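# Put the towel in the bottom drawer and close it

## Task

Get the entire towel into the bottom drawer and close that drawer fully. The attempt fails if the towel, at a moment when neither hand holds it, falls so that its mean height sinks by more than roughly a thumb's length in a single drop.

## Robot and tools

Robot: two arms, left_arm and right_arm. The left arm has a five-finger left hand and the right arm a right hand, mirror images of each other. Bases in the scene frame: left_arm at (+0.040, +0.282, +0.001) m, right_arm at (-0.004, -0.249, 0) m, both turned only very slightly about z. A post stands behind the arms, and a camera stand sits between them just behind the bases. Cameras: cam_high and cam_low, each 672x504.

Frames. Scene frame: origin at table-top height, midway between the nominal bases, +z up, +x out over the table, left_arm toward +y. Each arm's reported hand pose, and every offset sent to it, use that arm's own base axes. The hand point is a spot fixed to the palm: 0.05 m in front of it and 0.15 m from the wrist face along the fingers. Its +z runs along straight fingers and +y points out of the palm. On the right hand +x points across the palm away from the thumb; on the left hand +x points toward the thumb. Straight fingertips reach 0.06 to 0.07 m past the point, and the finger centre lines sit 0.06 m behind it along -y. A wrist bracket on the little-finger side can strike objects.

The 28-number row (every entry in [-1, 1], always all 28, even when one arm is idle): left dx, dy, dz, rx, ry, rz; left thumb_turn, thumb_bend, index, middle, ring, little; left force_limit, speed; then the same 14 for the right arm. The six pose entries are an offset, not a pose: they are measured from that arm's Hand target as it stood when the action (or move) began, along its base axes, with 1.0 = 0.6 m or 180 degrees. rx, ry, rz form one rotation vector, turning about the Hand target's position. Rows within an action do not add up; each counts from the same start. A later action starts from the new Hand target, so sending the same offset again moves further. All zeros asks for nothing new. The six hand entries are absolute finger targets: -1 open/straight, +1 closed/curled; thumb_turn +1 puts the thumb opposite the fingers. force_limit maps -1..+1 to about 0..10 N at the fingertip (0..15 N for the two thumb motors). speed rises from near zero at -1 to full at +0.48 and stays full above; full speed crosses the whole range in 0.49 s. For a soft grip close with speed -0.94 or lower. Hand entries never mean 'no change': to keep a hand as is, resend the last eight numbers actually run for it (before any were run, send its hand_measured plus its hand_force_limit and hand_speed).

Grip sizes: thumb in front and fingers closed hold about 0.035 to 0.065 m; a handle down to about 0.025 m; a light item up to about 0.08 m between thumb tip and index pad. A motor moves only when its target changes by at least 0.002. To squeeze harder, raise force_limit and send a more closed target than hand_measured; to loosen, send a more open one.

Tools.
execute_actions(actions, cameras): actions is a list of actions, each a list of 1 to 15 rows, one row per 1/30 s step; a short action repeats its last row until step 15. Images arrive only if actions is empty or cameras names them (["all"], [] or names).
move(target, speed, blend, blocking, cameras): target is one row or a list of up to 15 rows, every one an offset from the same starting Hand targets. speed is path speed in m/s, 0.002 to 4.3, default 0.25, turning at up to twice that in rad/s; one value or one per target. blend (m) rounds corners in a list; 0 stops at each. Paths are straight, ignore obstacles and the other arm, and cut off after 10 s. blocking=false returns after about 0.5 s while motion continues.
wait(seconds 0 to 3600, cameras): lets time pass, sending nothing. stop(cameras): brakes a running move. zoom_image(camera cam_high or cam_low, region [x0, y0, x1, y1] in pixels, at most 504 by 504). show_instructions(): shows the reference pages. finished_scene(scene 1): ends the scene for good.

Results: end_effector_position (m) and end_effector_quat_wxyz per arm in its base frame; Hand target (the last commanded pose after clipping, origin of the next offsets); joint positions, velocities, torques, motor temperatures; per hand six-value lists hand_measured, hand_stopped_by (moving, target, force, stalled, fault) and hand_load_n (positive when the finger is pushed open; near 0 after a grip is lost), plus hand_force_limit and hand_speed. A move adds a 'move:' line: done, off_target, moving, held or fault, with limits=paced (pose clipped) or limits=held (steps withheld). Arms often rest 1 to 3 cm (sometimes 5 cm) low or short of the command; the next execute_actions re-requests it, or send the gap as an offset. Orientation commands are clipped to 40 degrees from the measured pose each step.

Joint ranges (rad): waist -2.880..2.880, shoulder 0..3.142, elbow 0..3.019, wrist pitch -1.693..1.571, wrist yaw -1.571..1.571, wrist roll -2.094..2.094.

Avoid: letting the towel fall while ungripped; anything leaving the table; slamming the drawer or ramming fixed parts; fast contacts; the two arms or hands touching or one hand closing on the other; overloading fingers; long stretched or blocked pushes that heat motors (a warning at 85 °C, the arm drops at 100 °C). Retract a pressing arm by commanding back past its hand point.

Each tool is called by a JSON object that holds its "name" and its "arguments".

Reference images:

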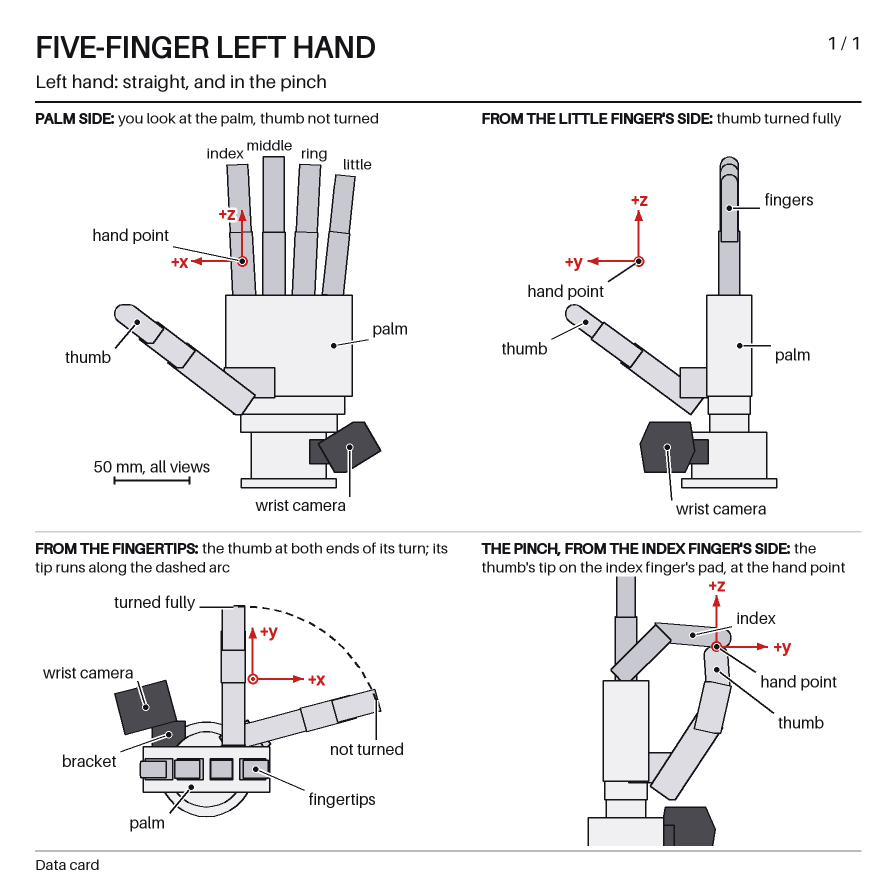

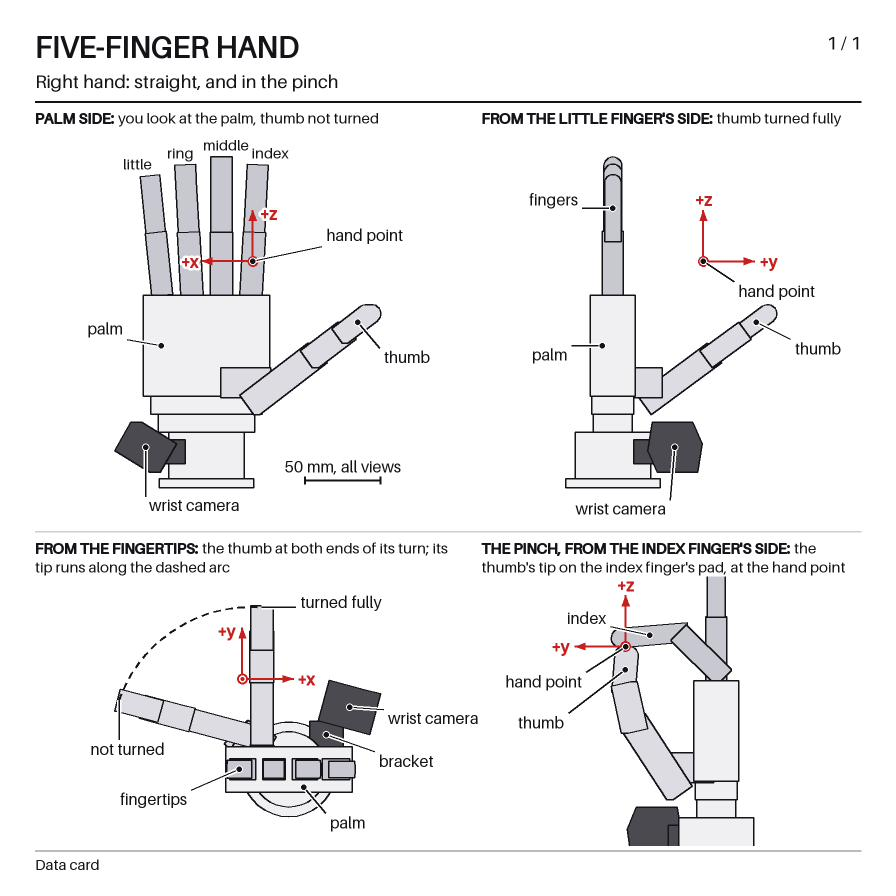

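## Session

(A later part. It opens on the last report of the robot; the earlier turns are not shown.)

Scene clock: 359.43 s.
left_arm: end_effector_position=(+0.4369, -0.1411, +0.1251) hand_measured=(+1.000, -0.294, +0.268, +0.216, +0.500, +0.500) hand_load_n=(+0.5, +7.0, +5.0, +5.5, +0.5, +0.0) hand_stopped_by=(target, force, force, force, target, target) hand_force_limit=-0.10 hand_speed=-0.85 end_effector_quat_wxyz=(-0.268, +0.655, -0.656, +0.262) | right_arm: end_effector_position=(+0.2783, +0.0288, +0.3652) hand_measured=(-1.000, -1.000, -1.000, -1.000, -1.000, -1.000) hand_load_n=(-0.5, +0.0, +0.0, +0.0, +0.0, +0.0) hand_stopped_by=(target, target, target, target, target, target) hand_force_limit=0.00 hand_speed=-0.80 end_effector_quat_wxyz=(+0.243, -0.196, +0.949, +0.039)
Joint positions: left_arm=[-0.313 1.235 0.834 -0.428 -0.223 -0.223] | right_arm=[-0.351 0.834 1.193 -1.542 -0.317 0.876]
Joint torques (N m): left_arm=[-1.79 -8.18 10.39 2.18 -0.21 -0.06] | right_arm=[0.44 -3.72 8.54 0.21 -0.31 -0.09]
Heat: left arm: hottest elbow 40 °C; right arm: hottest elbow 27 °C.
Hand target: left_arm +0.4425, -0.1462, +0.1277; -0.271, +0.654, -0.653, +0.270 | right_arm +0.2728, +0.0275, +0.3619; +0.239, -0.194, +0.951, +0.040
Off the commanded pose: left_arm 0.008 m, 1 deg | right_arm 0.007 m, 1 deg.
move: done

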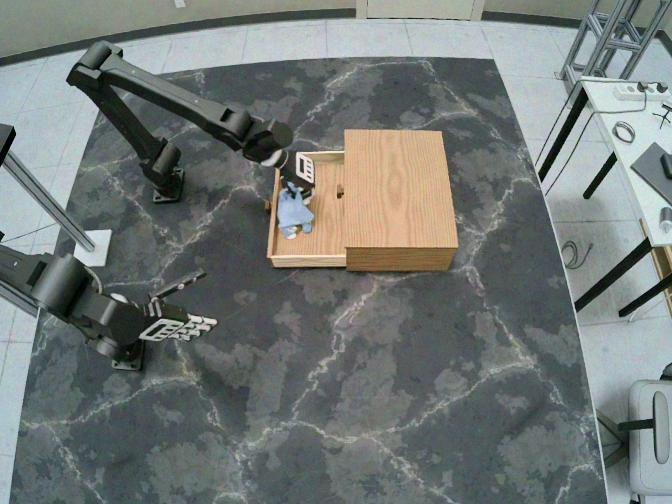

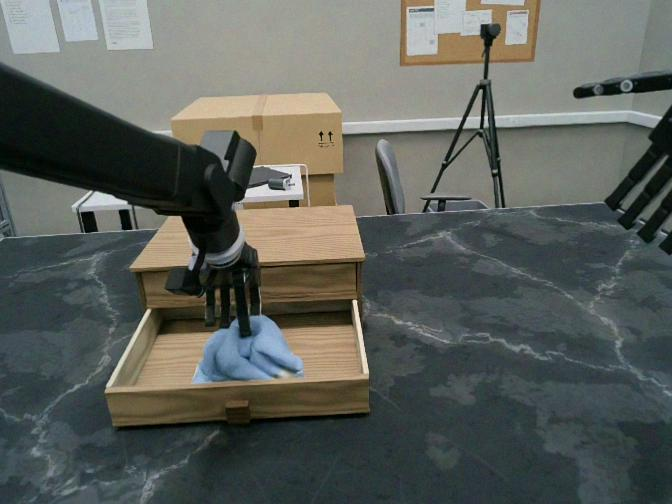

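{"name": "move", "arguments": {"target": [0.02,0.0,-0.09,0,0,0,1,-0.1,0.50,0.5,0.5,0.5,-0.1,-0.85,0,0,0,0,0,0,-1,-1,-1,-1,-1,-1,0,-0.8], "cameras": ["all"], "speed": 0.06}}

{"name": "zoom_image", "arguments": {"camera": "cam_high", "region": [200, 60, 400, 280]}}

{"name": "zoom_image", "arguments": {"camera": "cam_low", "region": [100, 150, 400, 460]}}

Scene clock: 367.73 s.
left_arm: end_effector_position=(+0.4550, -0.1471, +0.0823) hand_measured=(+1.000, -0.294, +0.268, +0.216, +0.500, +0.500) hand_load_n=(+0.5, +6.5, +5.0, +5.5, +0.5, +0.0) hand_stopped_by=(target, force, force, force, target, target) hand_force_limit=-0.10 hand_speed=-0.85 end_effector_quat_wxyz=(-0.274, +0.652, -0.651, +0.274) | right_arm: end_effector_position=(+0.2783, +0.0288, +0.3652) hand_measured=(-1.000, -1.000, -1.000, -1.000, -1.000, -1.000) hand_load_n=(+0.0, +0.0, +0.0, +0.0, +0.0, +0.0) hand_stopped_by=(target, target, target, target, target, target) hand_force_limit=0.00 hand_speed=-0.80 end_effector_quat_wxyz=(+0.243, -0.196, +0.949, +0.039)
Joint positions: left_arm=[-0.313 1.336 0.784 -0.248 -0.222 -0.223] | right_arm=[-0.351 0.834 1.193 -1.542 -0.317 0.876]
Joint torques (N m): left_arm=[-0.91 -8.23 8.75 1.98 0.01 0.03] | right_arm=[0.5 -3.84 8.53 0.2 -0.31 -0.09]
Heat: left arm: hottest elbow 39 °C; right arm: hottest elbow 27 °C.
Hand target: left_arm +0.4545, -0.1462, +0.0738; -0.271, +0.654, -0.653, +0.270 | right_arm +0.2728, +0.0275, +0.3619; +0.239, -0.194, +0.951, +0.040
Off the commanded pose: left_arm 0.009 m, 1 deg | right_arm 0.007 m, 1 deg.
move: done

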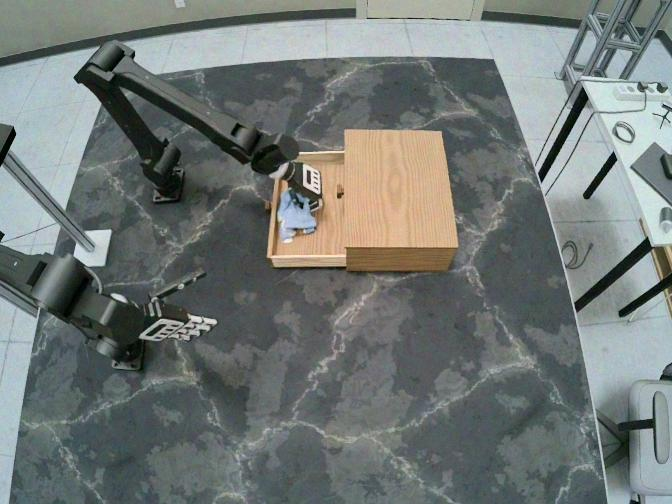

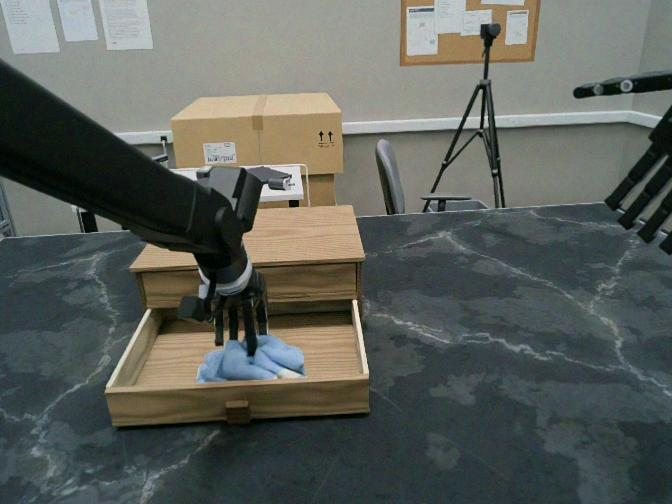

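Scaled by 2.291.

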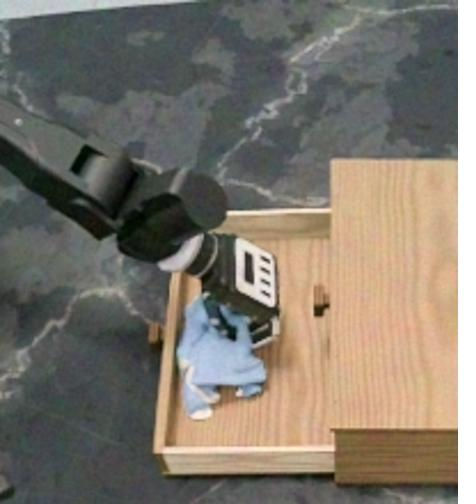

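Scaled by 1.626.

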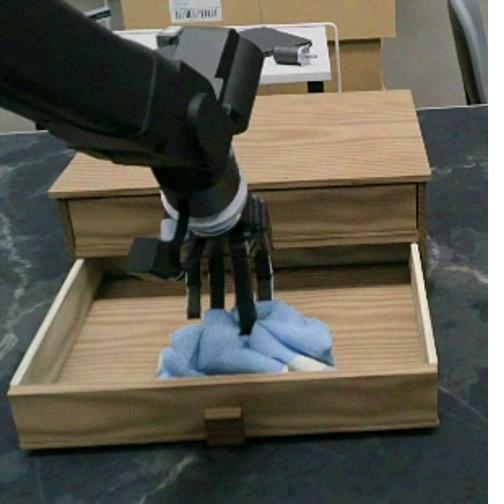

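{"name": "move", "arguments": {"target": [0.01,0.0,-0.045,0,0,0,1,-0.1,0.50,0.5,0.5,0.5,-0.1,-0.85,0,0,0,0,0,0,-1,-1,-1,-1,-1,-1,0,-0.8], "cameras": ["all"], "speed": 0.06}}

{"name": "zoom_image", "arguments": {"camera": "cam_low", "region": [100, 150, 400, 460]}}

Scene clock: 372.67 s.
left_arm: end_effector_position=(+0.4653, -0.1483, +0.0620) hand_measured=(+1.000, -0.294, +0.268, +0.216, +0.500, +0.500) hand_load_n=(+0.5, +6.5, +5.0, +5.5, +0.5, +0.0) hand_stopped_by=(target, force, force, force, target, target) hand_force_limit=-0.10 hand_speed=-0.85 end_effector_quat_wxyz=(-0.278, +0.652, -0.647, +0.281) | right_arm: end_effector_position=(+0.2783, +0.0288, +0.3652) hand_measured=(-1.000, -1.000, -1.000, -1.000, -1.000, -1.000) hand_load_n=(-0.5, +0.0, +0.0, +0.0, +0.0, +0.0) hand_stopped_by=(target, target, target, target, target, target) hand_force_limit=0.00 hand_speed=-0.80 end_effector_quat_wxyz=(+0.243, -0.196, +0.949, +0.039)
Joint positions: left_arm=[-0.308 1.393 0.767 -0.156 -0.221 -0.223] | right_arm=[-0.351 0.834 1.193 -1.542 -0.317 0.876]
Joint torques (N m): left_arm=[-0.85 -8.29 7.83 1.85 0.08 0.06] | right_arm=[0.5 -3.66 8.54 0.23 -0.32 -0.09]
Heat: left arm: hottest elbow 38 °C; right arm: hottest elbow 27 °C.
Hand target: left_arm +0.4605, -0.1462, +0.0468; -0.271, +0.654, -0.653, +0.270 | right_arm +0.2728, +0.0275, +0.3619; +0.239, -0.194, +0.951, +0.040
Off the commanded pose: left_arm 0.016 m, 2 deg | right_arm 0.007 m, 1 deg.
move: off_target (left_arm)

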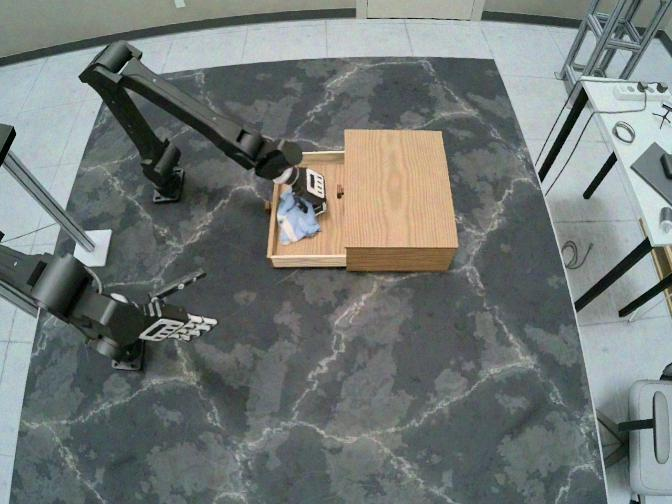

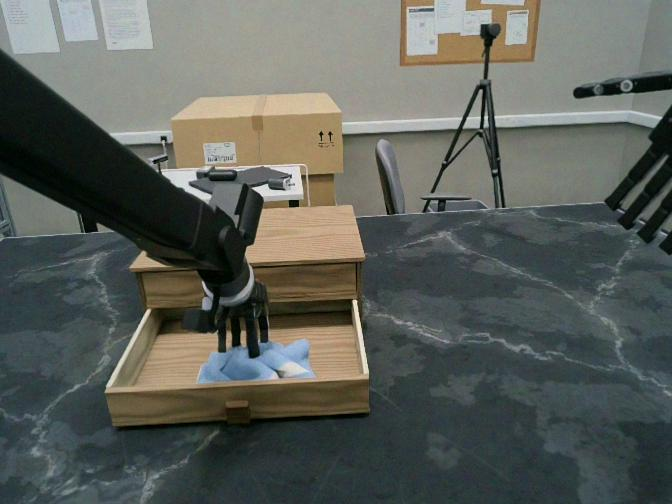

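Scaled by 1.626.

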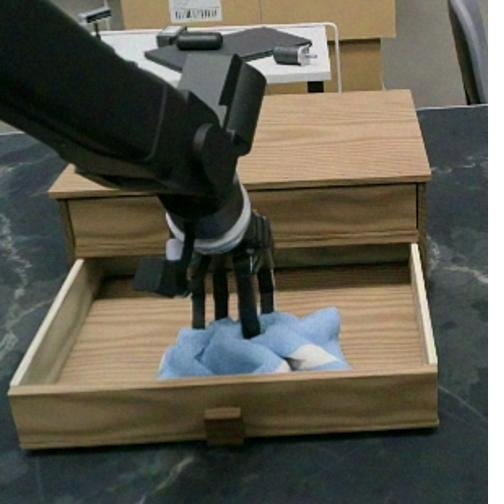

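{"name": "move", "arguments": {"target": [0.0,0.0,0.0,0,0,0,1,-0.75,-0.1,-0.1,-0.1,-0.1,-0.1,-0.6,0,0,0,0,0,0,-1,-1,-1,-1,-1,-1,0,-0.8], "cameras": ["all"], "speed": 0.06}}

{"name": "zoom_image", "arguments": {"camera": "cam_high", "region": [200, 60, 400, 280]}}

{"name": "zoom_image", "arguments": {"camera": "cam_low", "region": [100, 150, 400, 460]}}

Scene clock: 379.20 s.
left_arm: end_effector_position=(+0.4662, -0.1489, +0.0617) hand_measured=(+1.000, -0.748, -0.100, -0.100, -0.100, -0.100) hand_load_n=(-0.5, -3.0, +0.0, +0.0, +0.0, +0.0) hand_stopped_by=(target, target, target, target, target, target) hand_force_limit=-0.10 hand_speed=-0.60 end_effector_quat_wxyz=(-0.278, +0.652, -0.647, +0.282) | right_arm: end_effector_position=(+0.2783, +0.0288, +0.3652) hand_measured=(-1.000, -1.000, -1.000, -1.000, -1.000, -1.000) hand_load_n=(+0.0, +0.0, +0.0, +0.0, +0.0, +0.0) hand_stopped_by=(target, target, target, target, target, target) hand_force_limit=0.00 hand_speed=-0.80 end_effector_quat_wxyz=(+0.243, -0.196, +0.949, +0.039)
Joint positions: left_arm=[-0.308 1.396 0.767 -0.151 -0.219 -0.223] | right_arm=[-0.351 0.834 1.193 -1.542 -0.317 0.876]
Joint torques (N m): left_arm=[-0.91 -8.23 7.83 1.61 0.01 0.06] | right_arm=[0.5 -3.72 8.54 0.18 -0.31 -0.09]
Heat: left arm: hottest elbow 37 °C; right arm: hottest elbow 27 °C.
Hand target: left_arm +0.4605, -0.1462, +0.0468; -0.271, +0.654, -0.653, +0.270 | right_arm +0.2728, +0.0275, +0.3619; +0.239, -0.194, +0.951, +0.040
Off the commanded pose: left_arm 0.016 m, 2 deg | right_arm 0.007 m, 1 deg.
move: done

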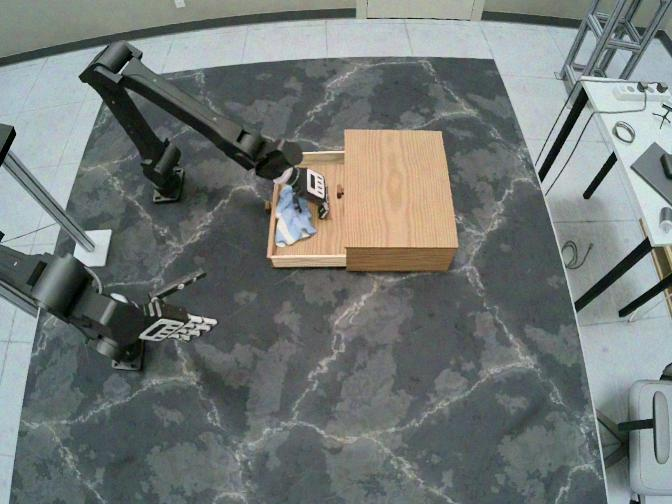

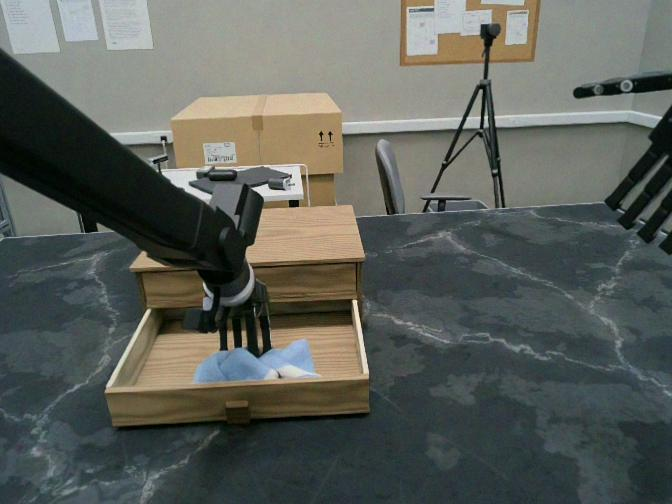

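Scaled by 2.291.

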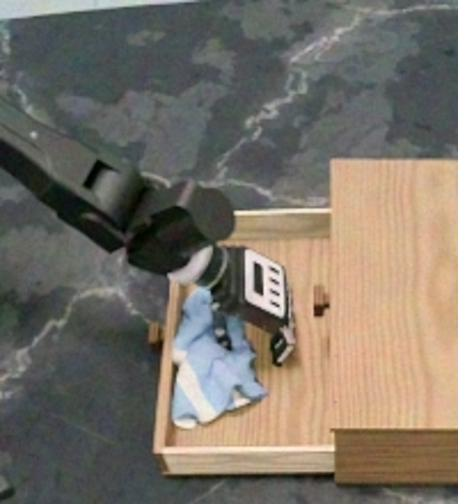

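Scaled by 1.626.

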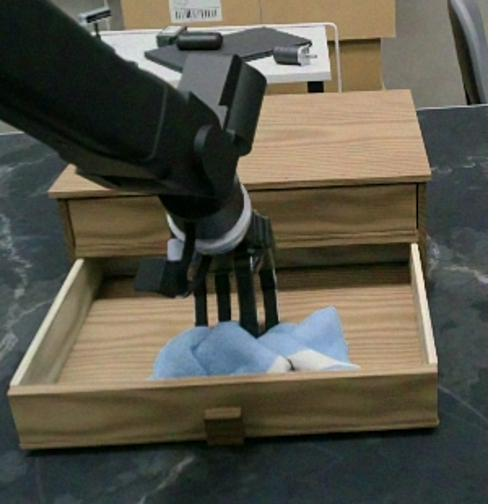

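{"name": "move", "arguments": {"target": [0.0,0.0,0.2,0,0,0,1,-0.75,-0.1,-0.1,-0.1,-0.1,-0.1,-0.6,0,0,0,0,0,0,-1,-1,-1,-1,-1,-1,0,-0.8], "cameras": ["all"], "speed": 0.06}}

{"name": "zoom_image", "arguments": {"camera": "cam_high", "region": [200, 60, 400, 280]}}

{"name": "zoom_image", "arguments": {"camera": "cam_low", "region": [100, 150, 400, 460]}}

Scene clock: 384.73 s.
left_arm: end_effector_position=(+0.4442, -0.1422, +0.1364) hand_measured=(+1.000, -0.748, -0.100, -0.100, -0.100, -0.100) hand_load_n=(+0.0, +0.0, +0.0, +0.0, +0.0, +0.0) hand_stopped_by=(target, target, target, target, target, target) hand_force_limit=-0.10 hand_speed=-0.60 end_effector_quat_wxyz=(-0.259, +0.659, -0.662, +0.247) | right_arm: end_effector_position=(+0.2783, +0.0288, +0.3652) hand_measured=(-1.000, -1.000, -1.000, -1.000, -1.000, -1.000) hand_load_n=(+0.0, +0.0, +0.0, +0.0, +0.0, +0.0) hand_stopped_by=(target, target, target, target, target, target) hand_force_limit=0.00 hand_speed=-0.80 end_effector_quat_wxyz=(+0.243, -0.196, +0.949, +0.039)
Joint positions: left_arm=[-0.308 1.261 0.903 -0.507 -0.218 -0.223] | right_arm=[-0.351 0.834 1.193 -1.542 -0.317 0.876]
Joint torques (N m): left_arm=[-0.85 -10.11 14.26 1.16 -0.05 0.06] | right_arm=[0.44 -3.66 8.54 0.23 -0.32 -0.09]
Heat: left arm: hottest elbow 37 °C; right arm: hottest elbow 27 °C.
Hand target: left_arm +0.4606, -0.1462, +0.1667; -0.271, +0.654, -0.653, +0.270 | right_arm +0.2728, +0.0275, +0.3619; +0.239, -0.194, +0.951, +0.040
Off the commanded pose: left_arm 0.035 m, 3 deg | right_arm 0.007 m, 1 deg.
move: off_target (left_arm)

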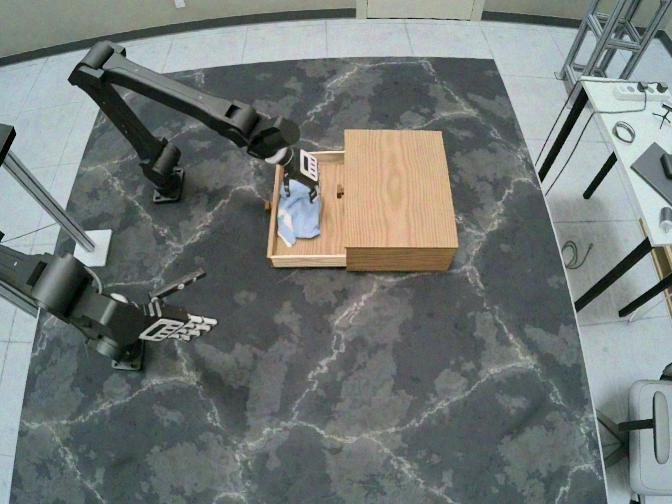

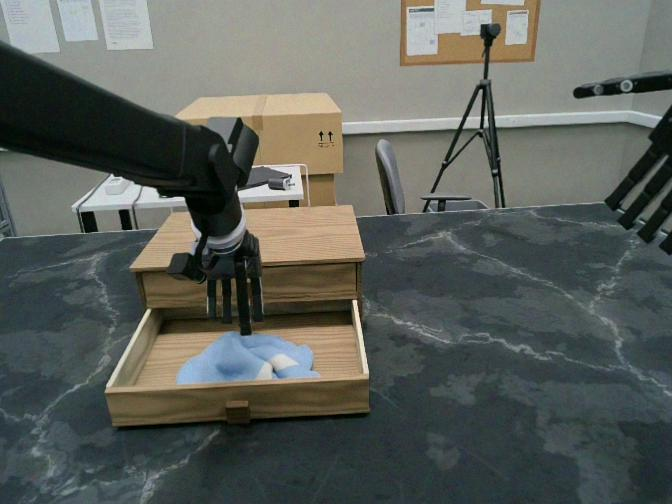

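Scaled by 2.291.

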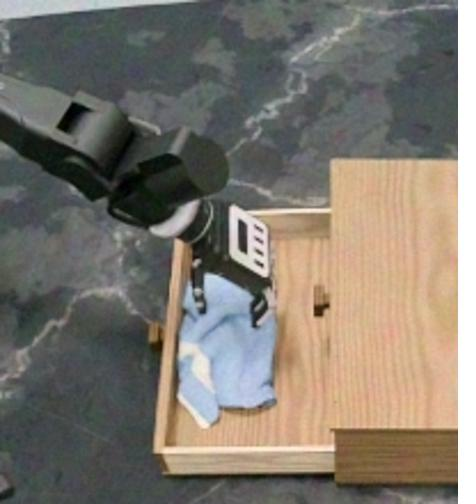

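Scaled by 1.626.

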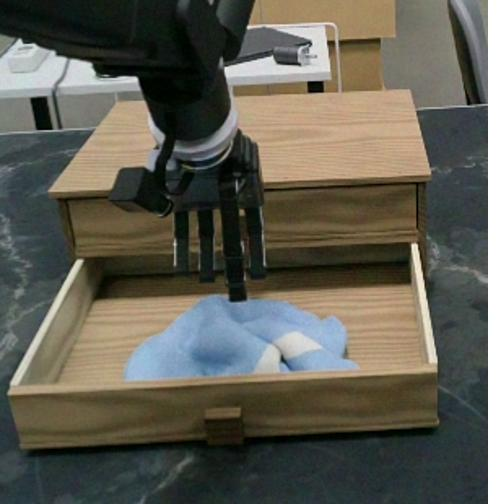

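{"name": "move", "arguments": {"target": [-0.02,0.0,0.15,0,0,0,1,-0.75,-0.1,-0.1,-0.1,-0.1,-0.1,-0.6,0,0,0,0,0,0,-1,-1,-1,-1,-1,-1,0,-0.8], "cameras": ["all"], "speed": 0.1}}

{"name": "zoom_image", "arguments": {"camera": "cam_high", "region": [200, 60, 400, 280]}}

{"name": "zoom_image", "arguments": {"camera": "cam_low", "region": [100, 200, 400, 440]}}

Scene clock: 390.50 s.
left_arm: end_effector_position=(+0.4382, -0.1400, +0.2261) hand_measured=(+1.000, -0.748, -0.100, -0.100, -0.100, -0.100) hand_load_n=(+0.0, +0.0, +0.0, +0.0, +0.0, +0.0) hand_stopped_by=(target, target, target, target, target, target) hand_force_limit=-0.10 hand_speed=-0.60 end_effector_quat_wxyz=(-0.260, +0.659, -0.661, +0.247) | right_arm: end_effector_position=(+0.2783, +0.0288, +0.3652) hand_measured=(-1.000, -1.000, -1.000, -1.000, -1.000, -1.000) hand_load_n=(+0.0, -0.5, +0.0, +0.0, +0.0, +0.0) hand_stopped_by=(target, target, target, target, target, target) hand_force_limit=0.00 hand_speed=-0.80 end_effector_quat_wxyz=(+0.243, -0.196, +0.949, +0.039)
Joint positions: left_arm=[-0.308 1.185 1.082 -0.761 -0.219 -0.223] | right_arm=[-0.351 0.834 1.193 -1.542 -0.317 0.876]
Joint torques (N m): left_arm=[-1.67 -9.52 15.01 1.07 -0.23 -0.01] | right_arm=[0.44 -3.72 8.54 0.23 -0.31 -0.09]
Heat: left arm: hottest elbow 38 °C; right arm: hottest elbow 27 °C.
Hand target: left_arm +0.4486, -0.1462, +0.2568; -0.271, +0.654, -0.653, +0.270 | right_arm +0.2728, +0.0275, +0.3619; +0.239, -0.194, +0.951, +0.040
Off the commanded pose: left_arm 0.033 m, 3 deg | right_arm 0.007 m, 1 deg.
move: off_target (left_arm)

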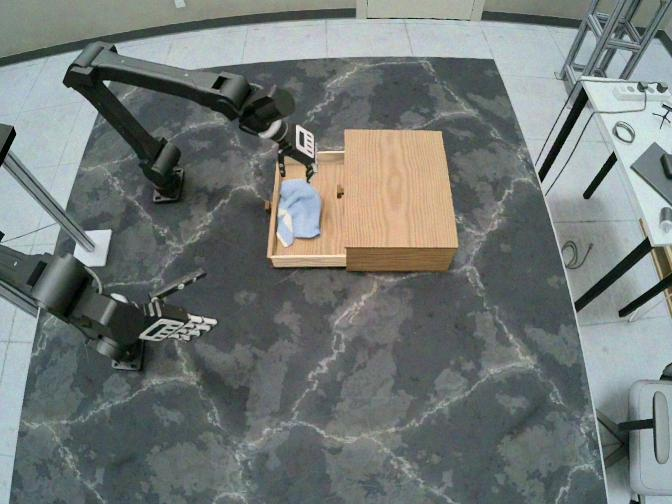

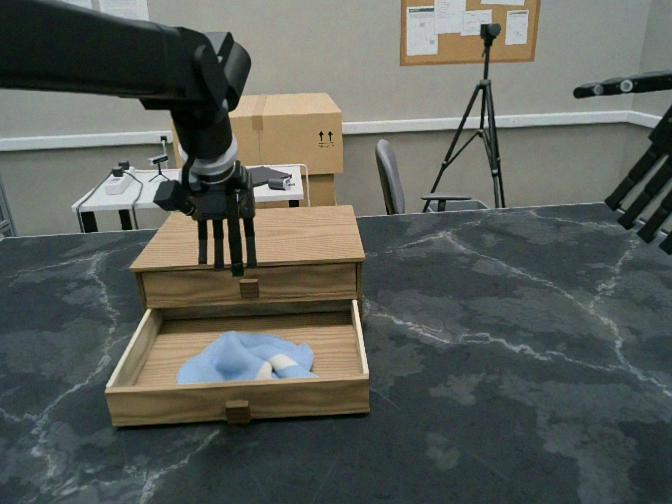

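Scaled by 2.291.

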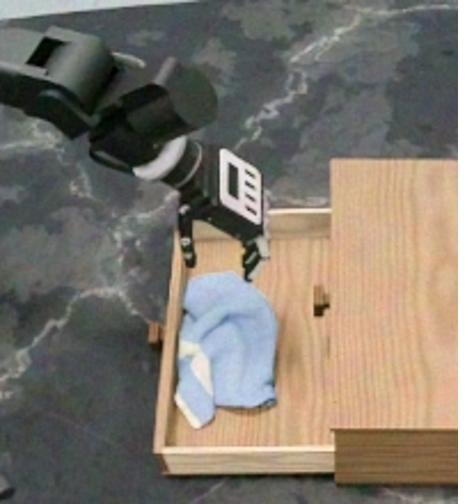

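Scaled by 1.680.

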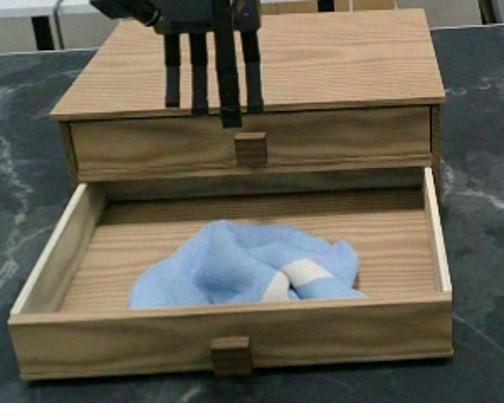

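{"name": "move", "arguments": {"target": [-0.03,0.01,-0.02,0,0.167,0,1,-1,1,1,1,1,0,-0.2,0,0,0,0,0,0,-1,-1,-1,-1,-1,-1,0,-0.8], "cameras": ["all"], "speed": 0.15}}

{"name": "zoom_image", "arguments": {"camera": "cam_high", "region": [200, 60, 400, 280]}}

{"name": "zoom_image", "arguments": {"camera": "cam_low", "region": [100, 200, 400, 440]}}

Scene clock: 426.23 s.
left_arm: end_effector_position=(+0.4165, -0.1385, +0.2267) hand_measured=(+1.000, -1.000, +1.000, +1.000, +1.000, +1.000) hand_load_n=(+0.0, +0.0, +0.0, +0.0, +0.0, +0.0) hand_stopped_by=(target, target, target, target, target, target) hand_force_limit=0.00 hand_speed=-0.20 end_effector_quat_wxyz=(-0.084, +0.698, -0.707, +0.075) | right_arm: end_effector_position=(+0.2783, +0.0288, +0.3652) hand_measured=(-1.000, -1.000, -1.000, -1.000, -1.000, -1.000) hand_load_n=(+0.0, +0.0, +0.0, +0.0, +0.0, +0.0) hand_stopped_by=(target, target, target, target, target, target) hand_force_limit=0.00 hand_speed=-0.80 end_effector_quat_wxyz=(+0.243, -0.196, +0.949, +0.039)
Joint positions: left_arm=[-0.25 1.462 1.43 -1.323 -0.066 -0.23] | right_arm=[-0.351 0.834 1.193 -1.542 -0.317 0.876]
Joint torques (N m): left_arm=[-0.67 -11.16 14.24 0.31 0.03 -0.05] | right_arm=[0.5 -3.78 8.53 0.2 -0.31 -0.09]
Heat: left arm: hottest elbow 43 °C; right arm: hottest elbow 27 °C.
Hand target: left_arm +0.4305, -0.1401, +0.2447; -0.092, +0.702, -0.700, +0.091 | right_arm +0.2728, +0.0275, +0.3619; +0.239, -0.194, +0.951, +0.040
Off the commanded pose: left_arm 0.023 m, 2 deg | right_arm 0.007 m, 1 deg.
move: off_target (left_arm)

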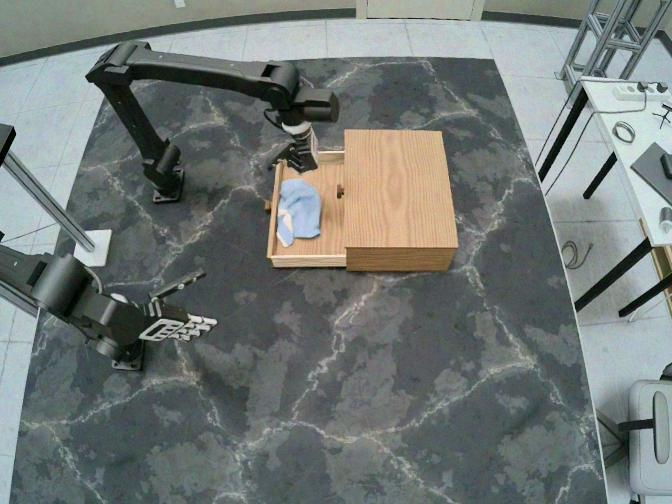

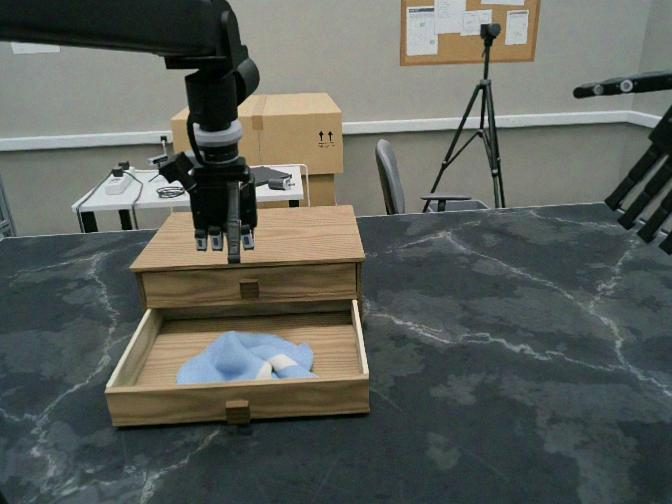

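Scaled by 2.291.

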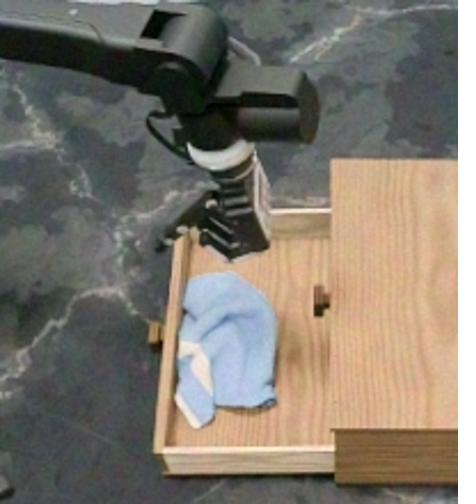

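Scaled by 1.680.

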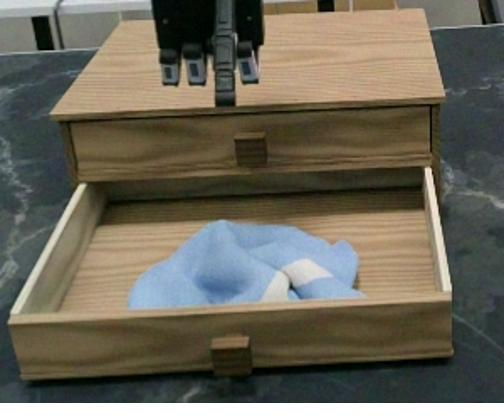

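{"name": "move", "arguments": {"target": [[0,0,-0.02,0,0,0,-1,-1,1,1,1,1,0,0.0,0,0,0,0,0,0,-1,-1,-1,-1,-1,-1,0,-0.8],[-0.01,0,-0.26,0,0,0,-1,-1,1,1,1,1,0,0.0,0,0,0,0,0,0,-1,-1,-1,-1,-1,-1,0,-0.8]], "cameras": ["all"], "speed": 0.1}}

{"name": "zoom_image", "arguments": {"camera": "cam_high", "region": [200, 60, 400, 280]}}

{"name": "zoom_image", "arguments": {"camera": "cam_low", "region": [100, 200, 400, 440]}}

Scene clock: 435.53 s.
left_arm: end_effector_position=(+0.4173, -0.1387, +0.0875) hand_measured=(-1.000, -1.000, +1.000, +1.000, +1.000, +1.000) hand_load_n=(+0.0, +0.0, +0.0, +0.0, +0.0, +0.5) hand_stopped_by=(target, target, target, target, target, target) hand_force_limit=0.00 hand_speed=0.00 end_effector_quat_wxyz=(-0.089, +0.698, -0.706, +0.083) | right_arm: end_effector_position=(+0.2783, +0.0288, +0.3652) hand_measured=(-1.000, -1.000, -1.000, -1.000, -1.000, -1.000) hand_load_n=(+0.0, +0.0, +0.0, +0.0, +0.0, +0.0) hand_stopped_by=(target, target, target, target, target, target) hand_force_limit=0.00 hand_speed=-0.80 end_effector_quat_wxyz=(+0.243, -0.196, +0.949, +0.039)
Joint positions: left_arm=[-0.25 1.529 1.129 -0.935 -0.066 -0.23] | right_arm=[-0.351 0.834 1.193 -1.542 -0.317 0.876]
Joint torques (N m): left_arm=[-0.85 -11.63 9.73 1.28 0.01 -0.08] | right_arm=[0.5 -3.78 8.54 0.21 -0.31 -0.09]
Heat: left arm: hottest elbow 42 °C; right arm: hottest elbow 27 °C.
Hand target: left_arm +0.4244, -0.1401, +0.0887; -0.092, +0.702, -0.700, +0.091 | right_arm +0.2728, +0.0275, +0.3619; +0.239, -0.194, +0.951, +0.040
Off the commanded pose: left_arm 0.007 m, 1 deg | right_arm 0.007 m, 1 deg.
move: done

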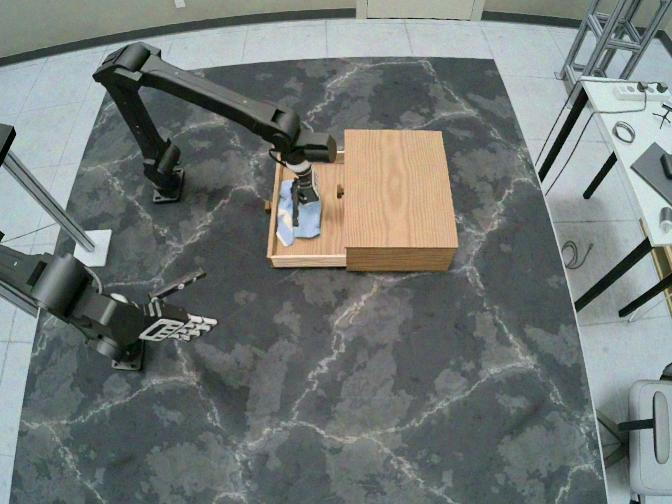

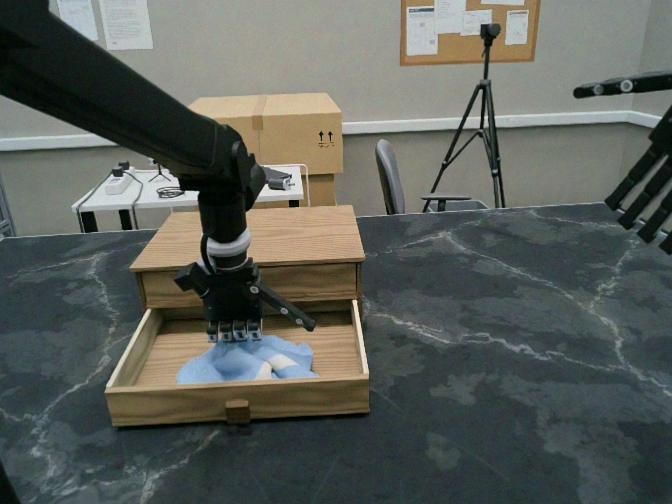

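Scaled by 2.291.

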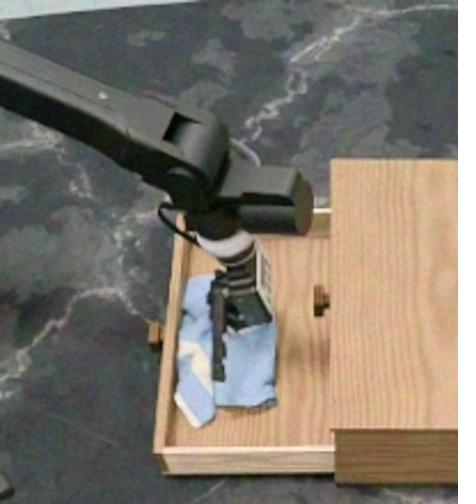

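Scaled by 1.680.

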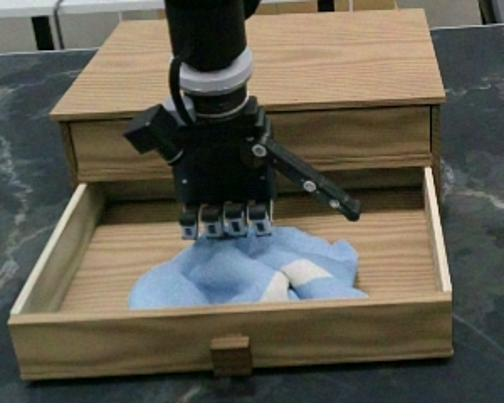

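{"name": "move", "arguments": {"target": [0.0,0,-0.085,0,0,0,-1,-1,1,1,1,1,0,0.0,0,0,0,0,0,0,-1,-1,-1,-1,-1,-1,0,-0.8], "cameras": ["all"], "speed": 0.05}}

{"name": "zoom_image", "arguments": {"camera": "cam_high", "region": [200, 60, 400, 280]}}

{"name": "zoom_image", "arguments": {"camera": "cam_low", "region": [100, 200, 400, 440]}}

Scene clock: 442.07 s.
left_arm: end_effector_position=(+0.4249, -0.1406, +0.0474) hand_measured=(-1.000, -1.000, +1.000, +1.000, +1.000, +1.000) hand_load_n=(+0.0, +0.0, +0.0, +0.0, -0.5, +0.0) hand_stopped_by=(target, target, target, target, target, target) hand_force_limit=0.00 hand_speed=0.00 end_effector_quat_wxyz=(-0.096, +0.697, -0.704, +0.096) | right_arm: end_effector_position=(+0.2783, +0.0288, +0.3652) hand_measured=(-1.000, -1.000, -1.000, -1.000, -1.000, -1.000) hand_load_n=(+0.0, +0.0, +0.0, +0.0, +0.0, +0.0) hand_stopped_by=(target, target, target, target, target, target) hand_force_limit=0.00 hand_speed=-0.80 end_effector_quat_wxyz=(+0.243, -0.196, +0.949, +0.039)
Joint positions: left_arm=[-0.25 1.577 1.066 -0.795 -0.066 -0.23] | right_arm=[-0.351 0.834 1.193 -1.542 -0.317 0.876]
Joint torques (N m): left_arm=[-0.91 -10.52 8.09 1.21 0.01 -0.09] | right_arm=[0.5 -3.72 8.54 0.21 -0.32 -0.09]
Heat: left arm: hottest elbow 40 °C; right arm: hottest elbow 27 °C.
Hand target: left_arm +0.4246, -0.1401, +0.0379; -0.092, +0.702, -0.700, +0.091 | right_arm +0.2728, +0.0275, +0.3619; +0.239, -0.194, +0.951, +0.040
Off the commanded pose: left_arm 0.010 m, 1 deg | right_arm 0.007 m, 1 deg.
move: done

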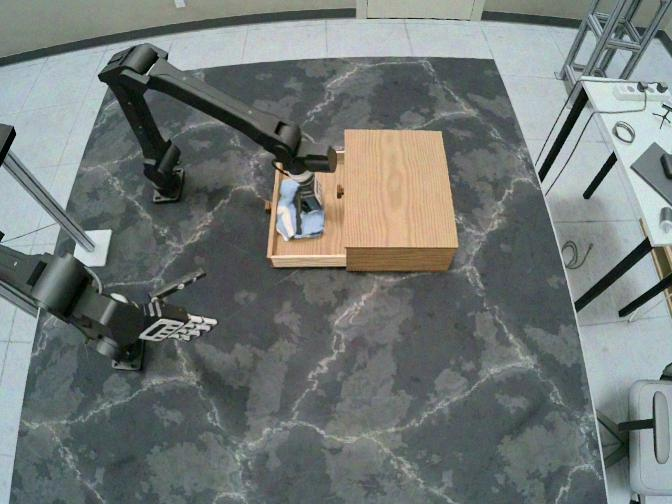

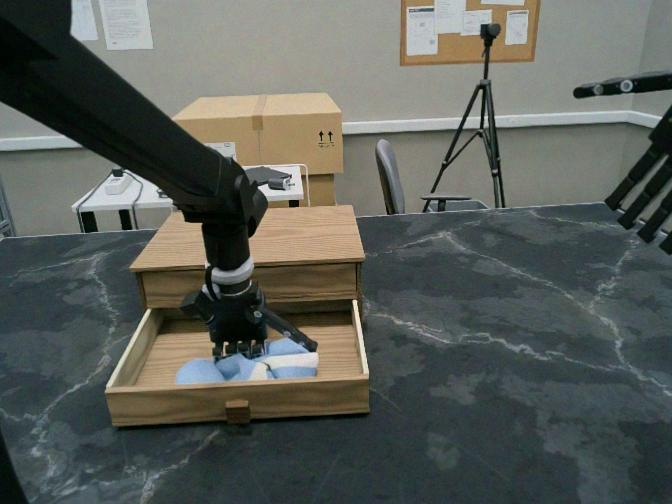

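Scaled by 2.291.

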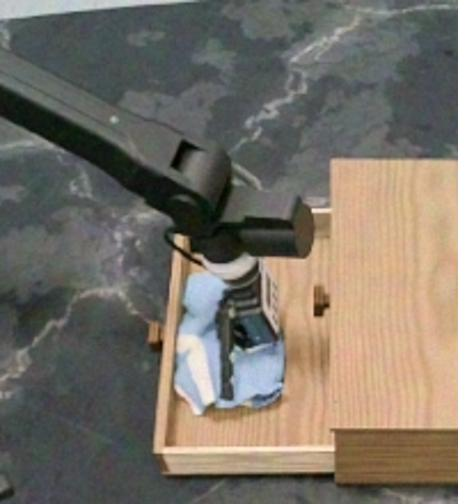

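Scaled by 1.680.

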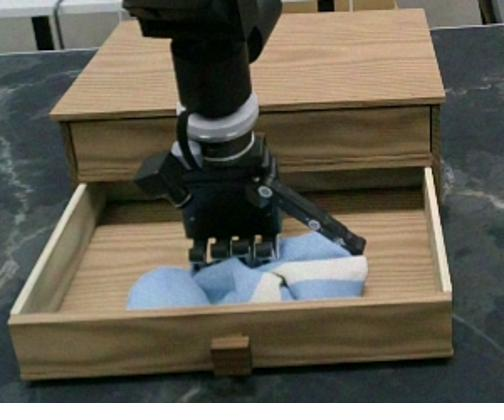

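{"name": "move", "arguments": {"target": [[0.0,0,0.12,0,0,0,-1,-1,1,1,1,1,0,0.0,0,0,0,0,0,0,-1,-1,-1,-1,-1,-1,0,-0.8],[0.01,-0.12,0.12,0,0,0,1,-1,1,1,1,1,0,0.0,0,0,0,0,0,0,-1,-1,-1,-1,-1,-1,0,-0.8]], "cameras": ["all"], "speed": 0.1}}

{"name": "zoom_image", "arguments": {"camera": "cam_high", "region": [200, 60, 400, 280]}}

{"name": "zoom_image", "arguments": {"camera": "cam_low", "region": [100, 200, 400, 440]}}

Scene clock: 455.47 s.
left_arm: end_effector_position=(+0.4139, -0.2045, +0.0952) hand_measured=(+1.000, -1.000, +1.000, +1.000, +1.000, +1.000) hand_load_n=(+0.0, +0.0, +0.0, +0.0, +0.0, +0.0) hand_stopped_by=(target, target, target, target, target, target) hand_force_limit=0.00 hand_speed=0.00 end_effector_quat_wxyz=(-0.086, +0.699, -0.706, +0.077) | right_arm: end_effector_position=(+0.2783, +0.0288, +0.3652) hand_measured=(-1.000, -1.000, -1.000, -1.000, -1.000, -1.000) hand_load_n=(+0.0, +0.0, +0.0, +0.0, +0.0, +0.0) hand_stopped_by=(target, target, target, target, target, target) hand_force_limit=0.00 hand_speed=-0.80 end_effector_quat_wxyz=(+0.243, -0.196, +0.949, +0.039)
Joint positions: left_arm=[-0.39 1.576 1.207 -0.992 -0.097 -0.369] | right_arm=[-0.351 0.834 1.193 -1.542 -0.317 0.876]
Joint torques (N m): left_arm=[-1.26 -11.81 13.27 0.29 -0.16 -0.1] | right_arm=[0.44 -3.84 8.53 0.23 -0.31 -0.09]
Heat: left arm: hottest elbow 38 °C; right arm: hottest elbow 27 °C.
Hand target: left_arm +0.4306, -0.2122, +0.1098; -0.092, +0.702, -0.701, +0.091 | right_arm +0.2728, +0.0275, +0.3619; +0.239, -0.194, +0.951, +0.040
Off the commanded pose: left_arm 0.024 m, 2 deg | right_arm 0.007 m, 1 deg.
move: off_target (left_arm); target 2's new numbers were sent with left_arm's hand 0.024 m and 2 deg from that target

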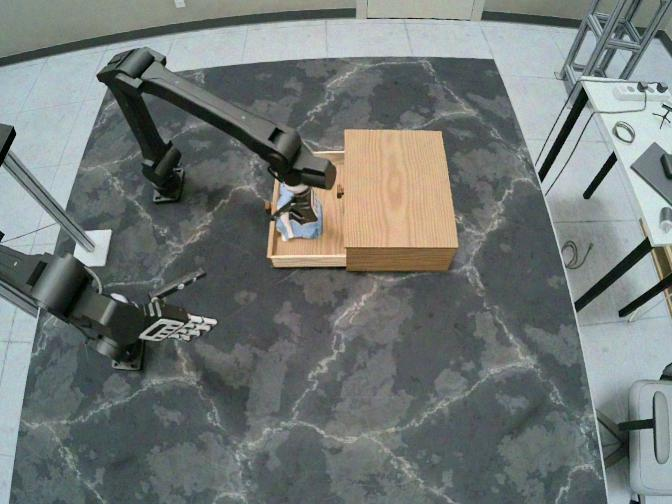

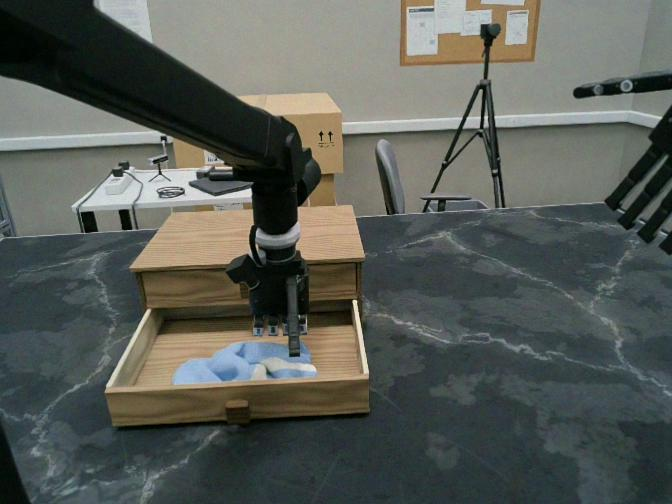

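Scaled by 2.291.

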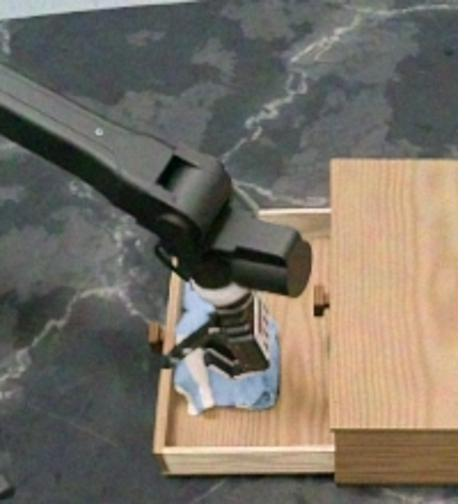

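Scaled by 1.680.

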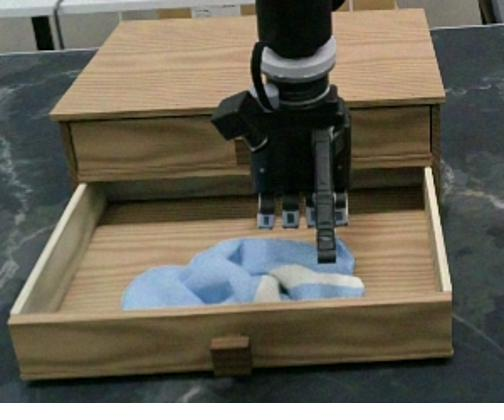

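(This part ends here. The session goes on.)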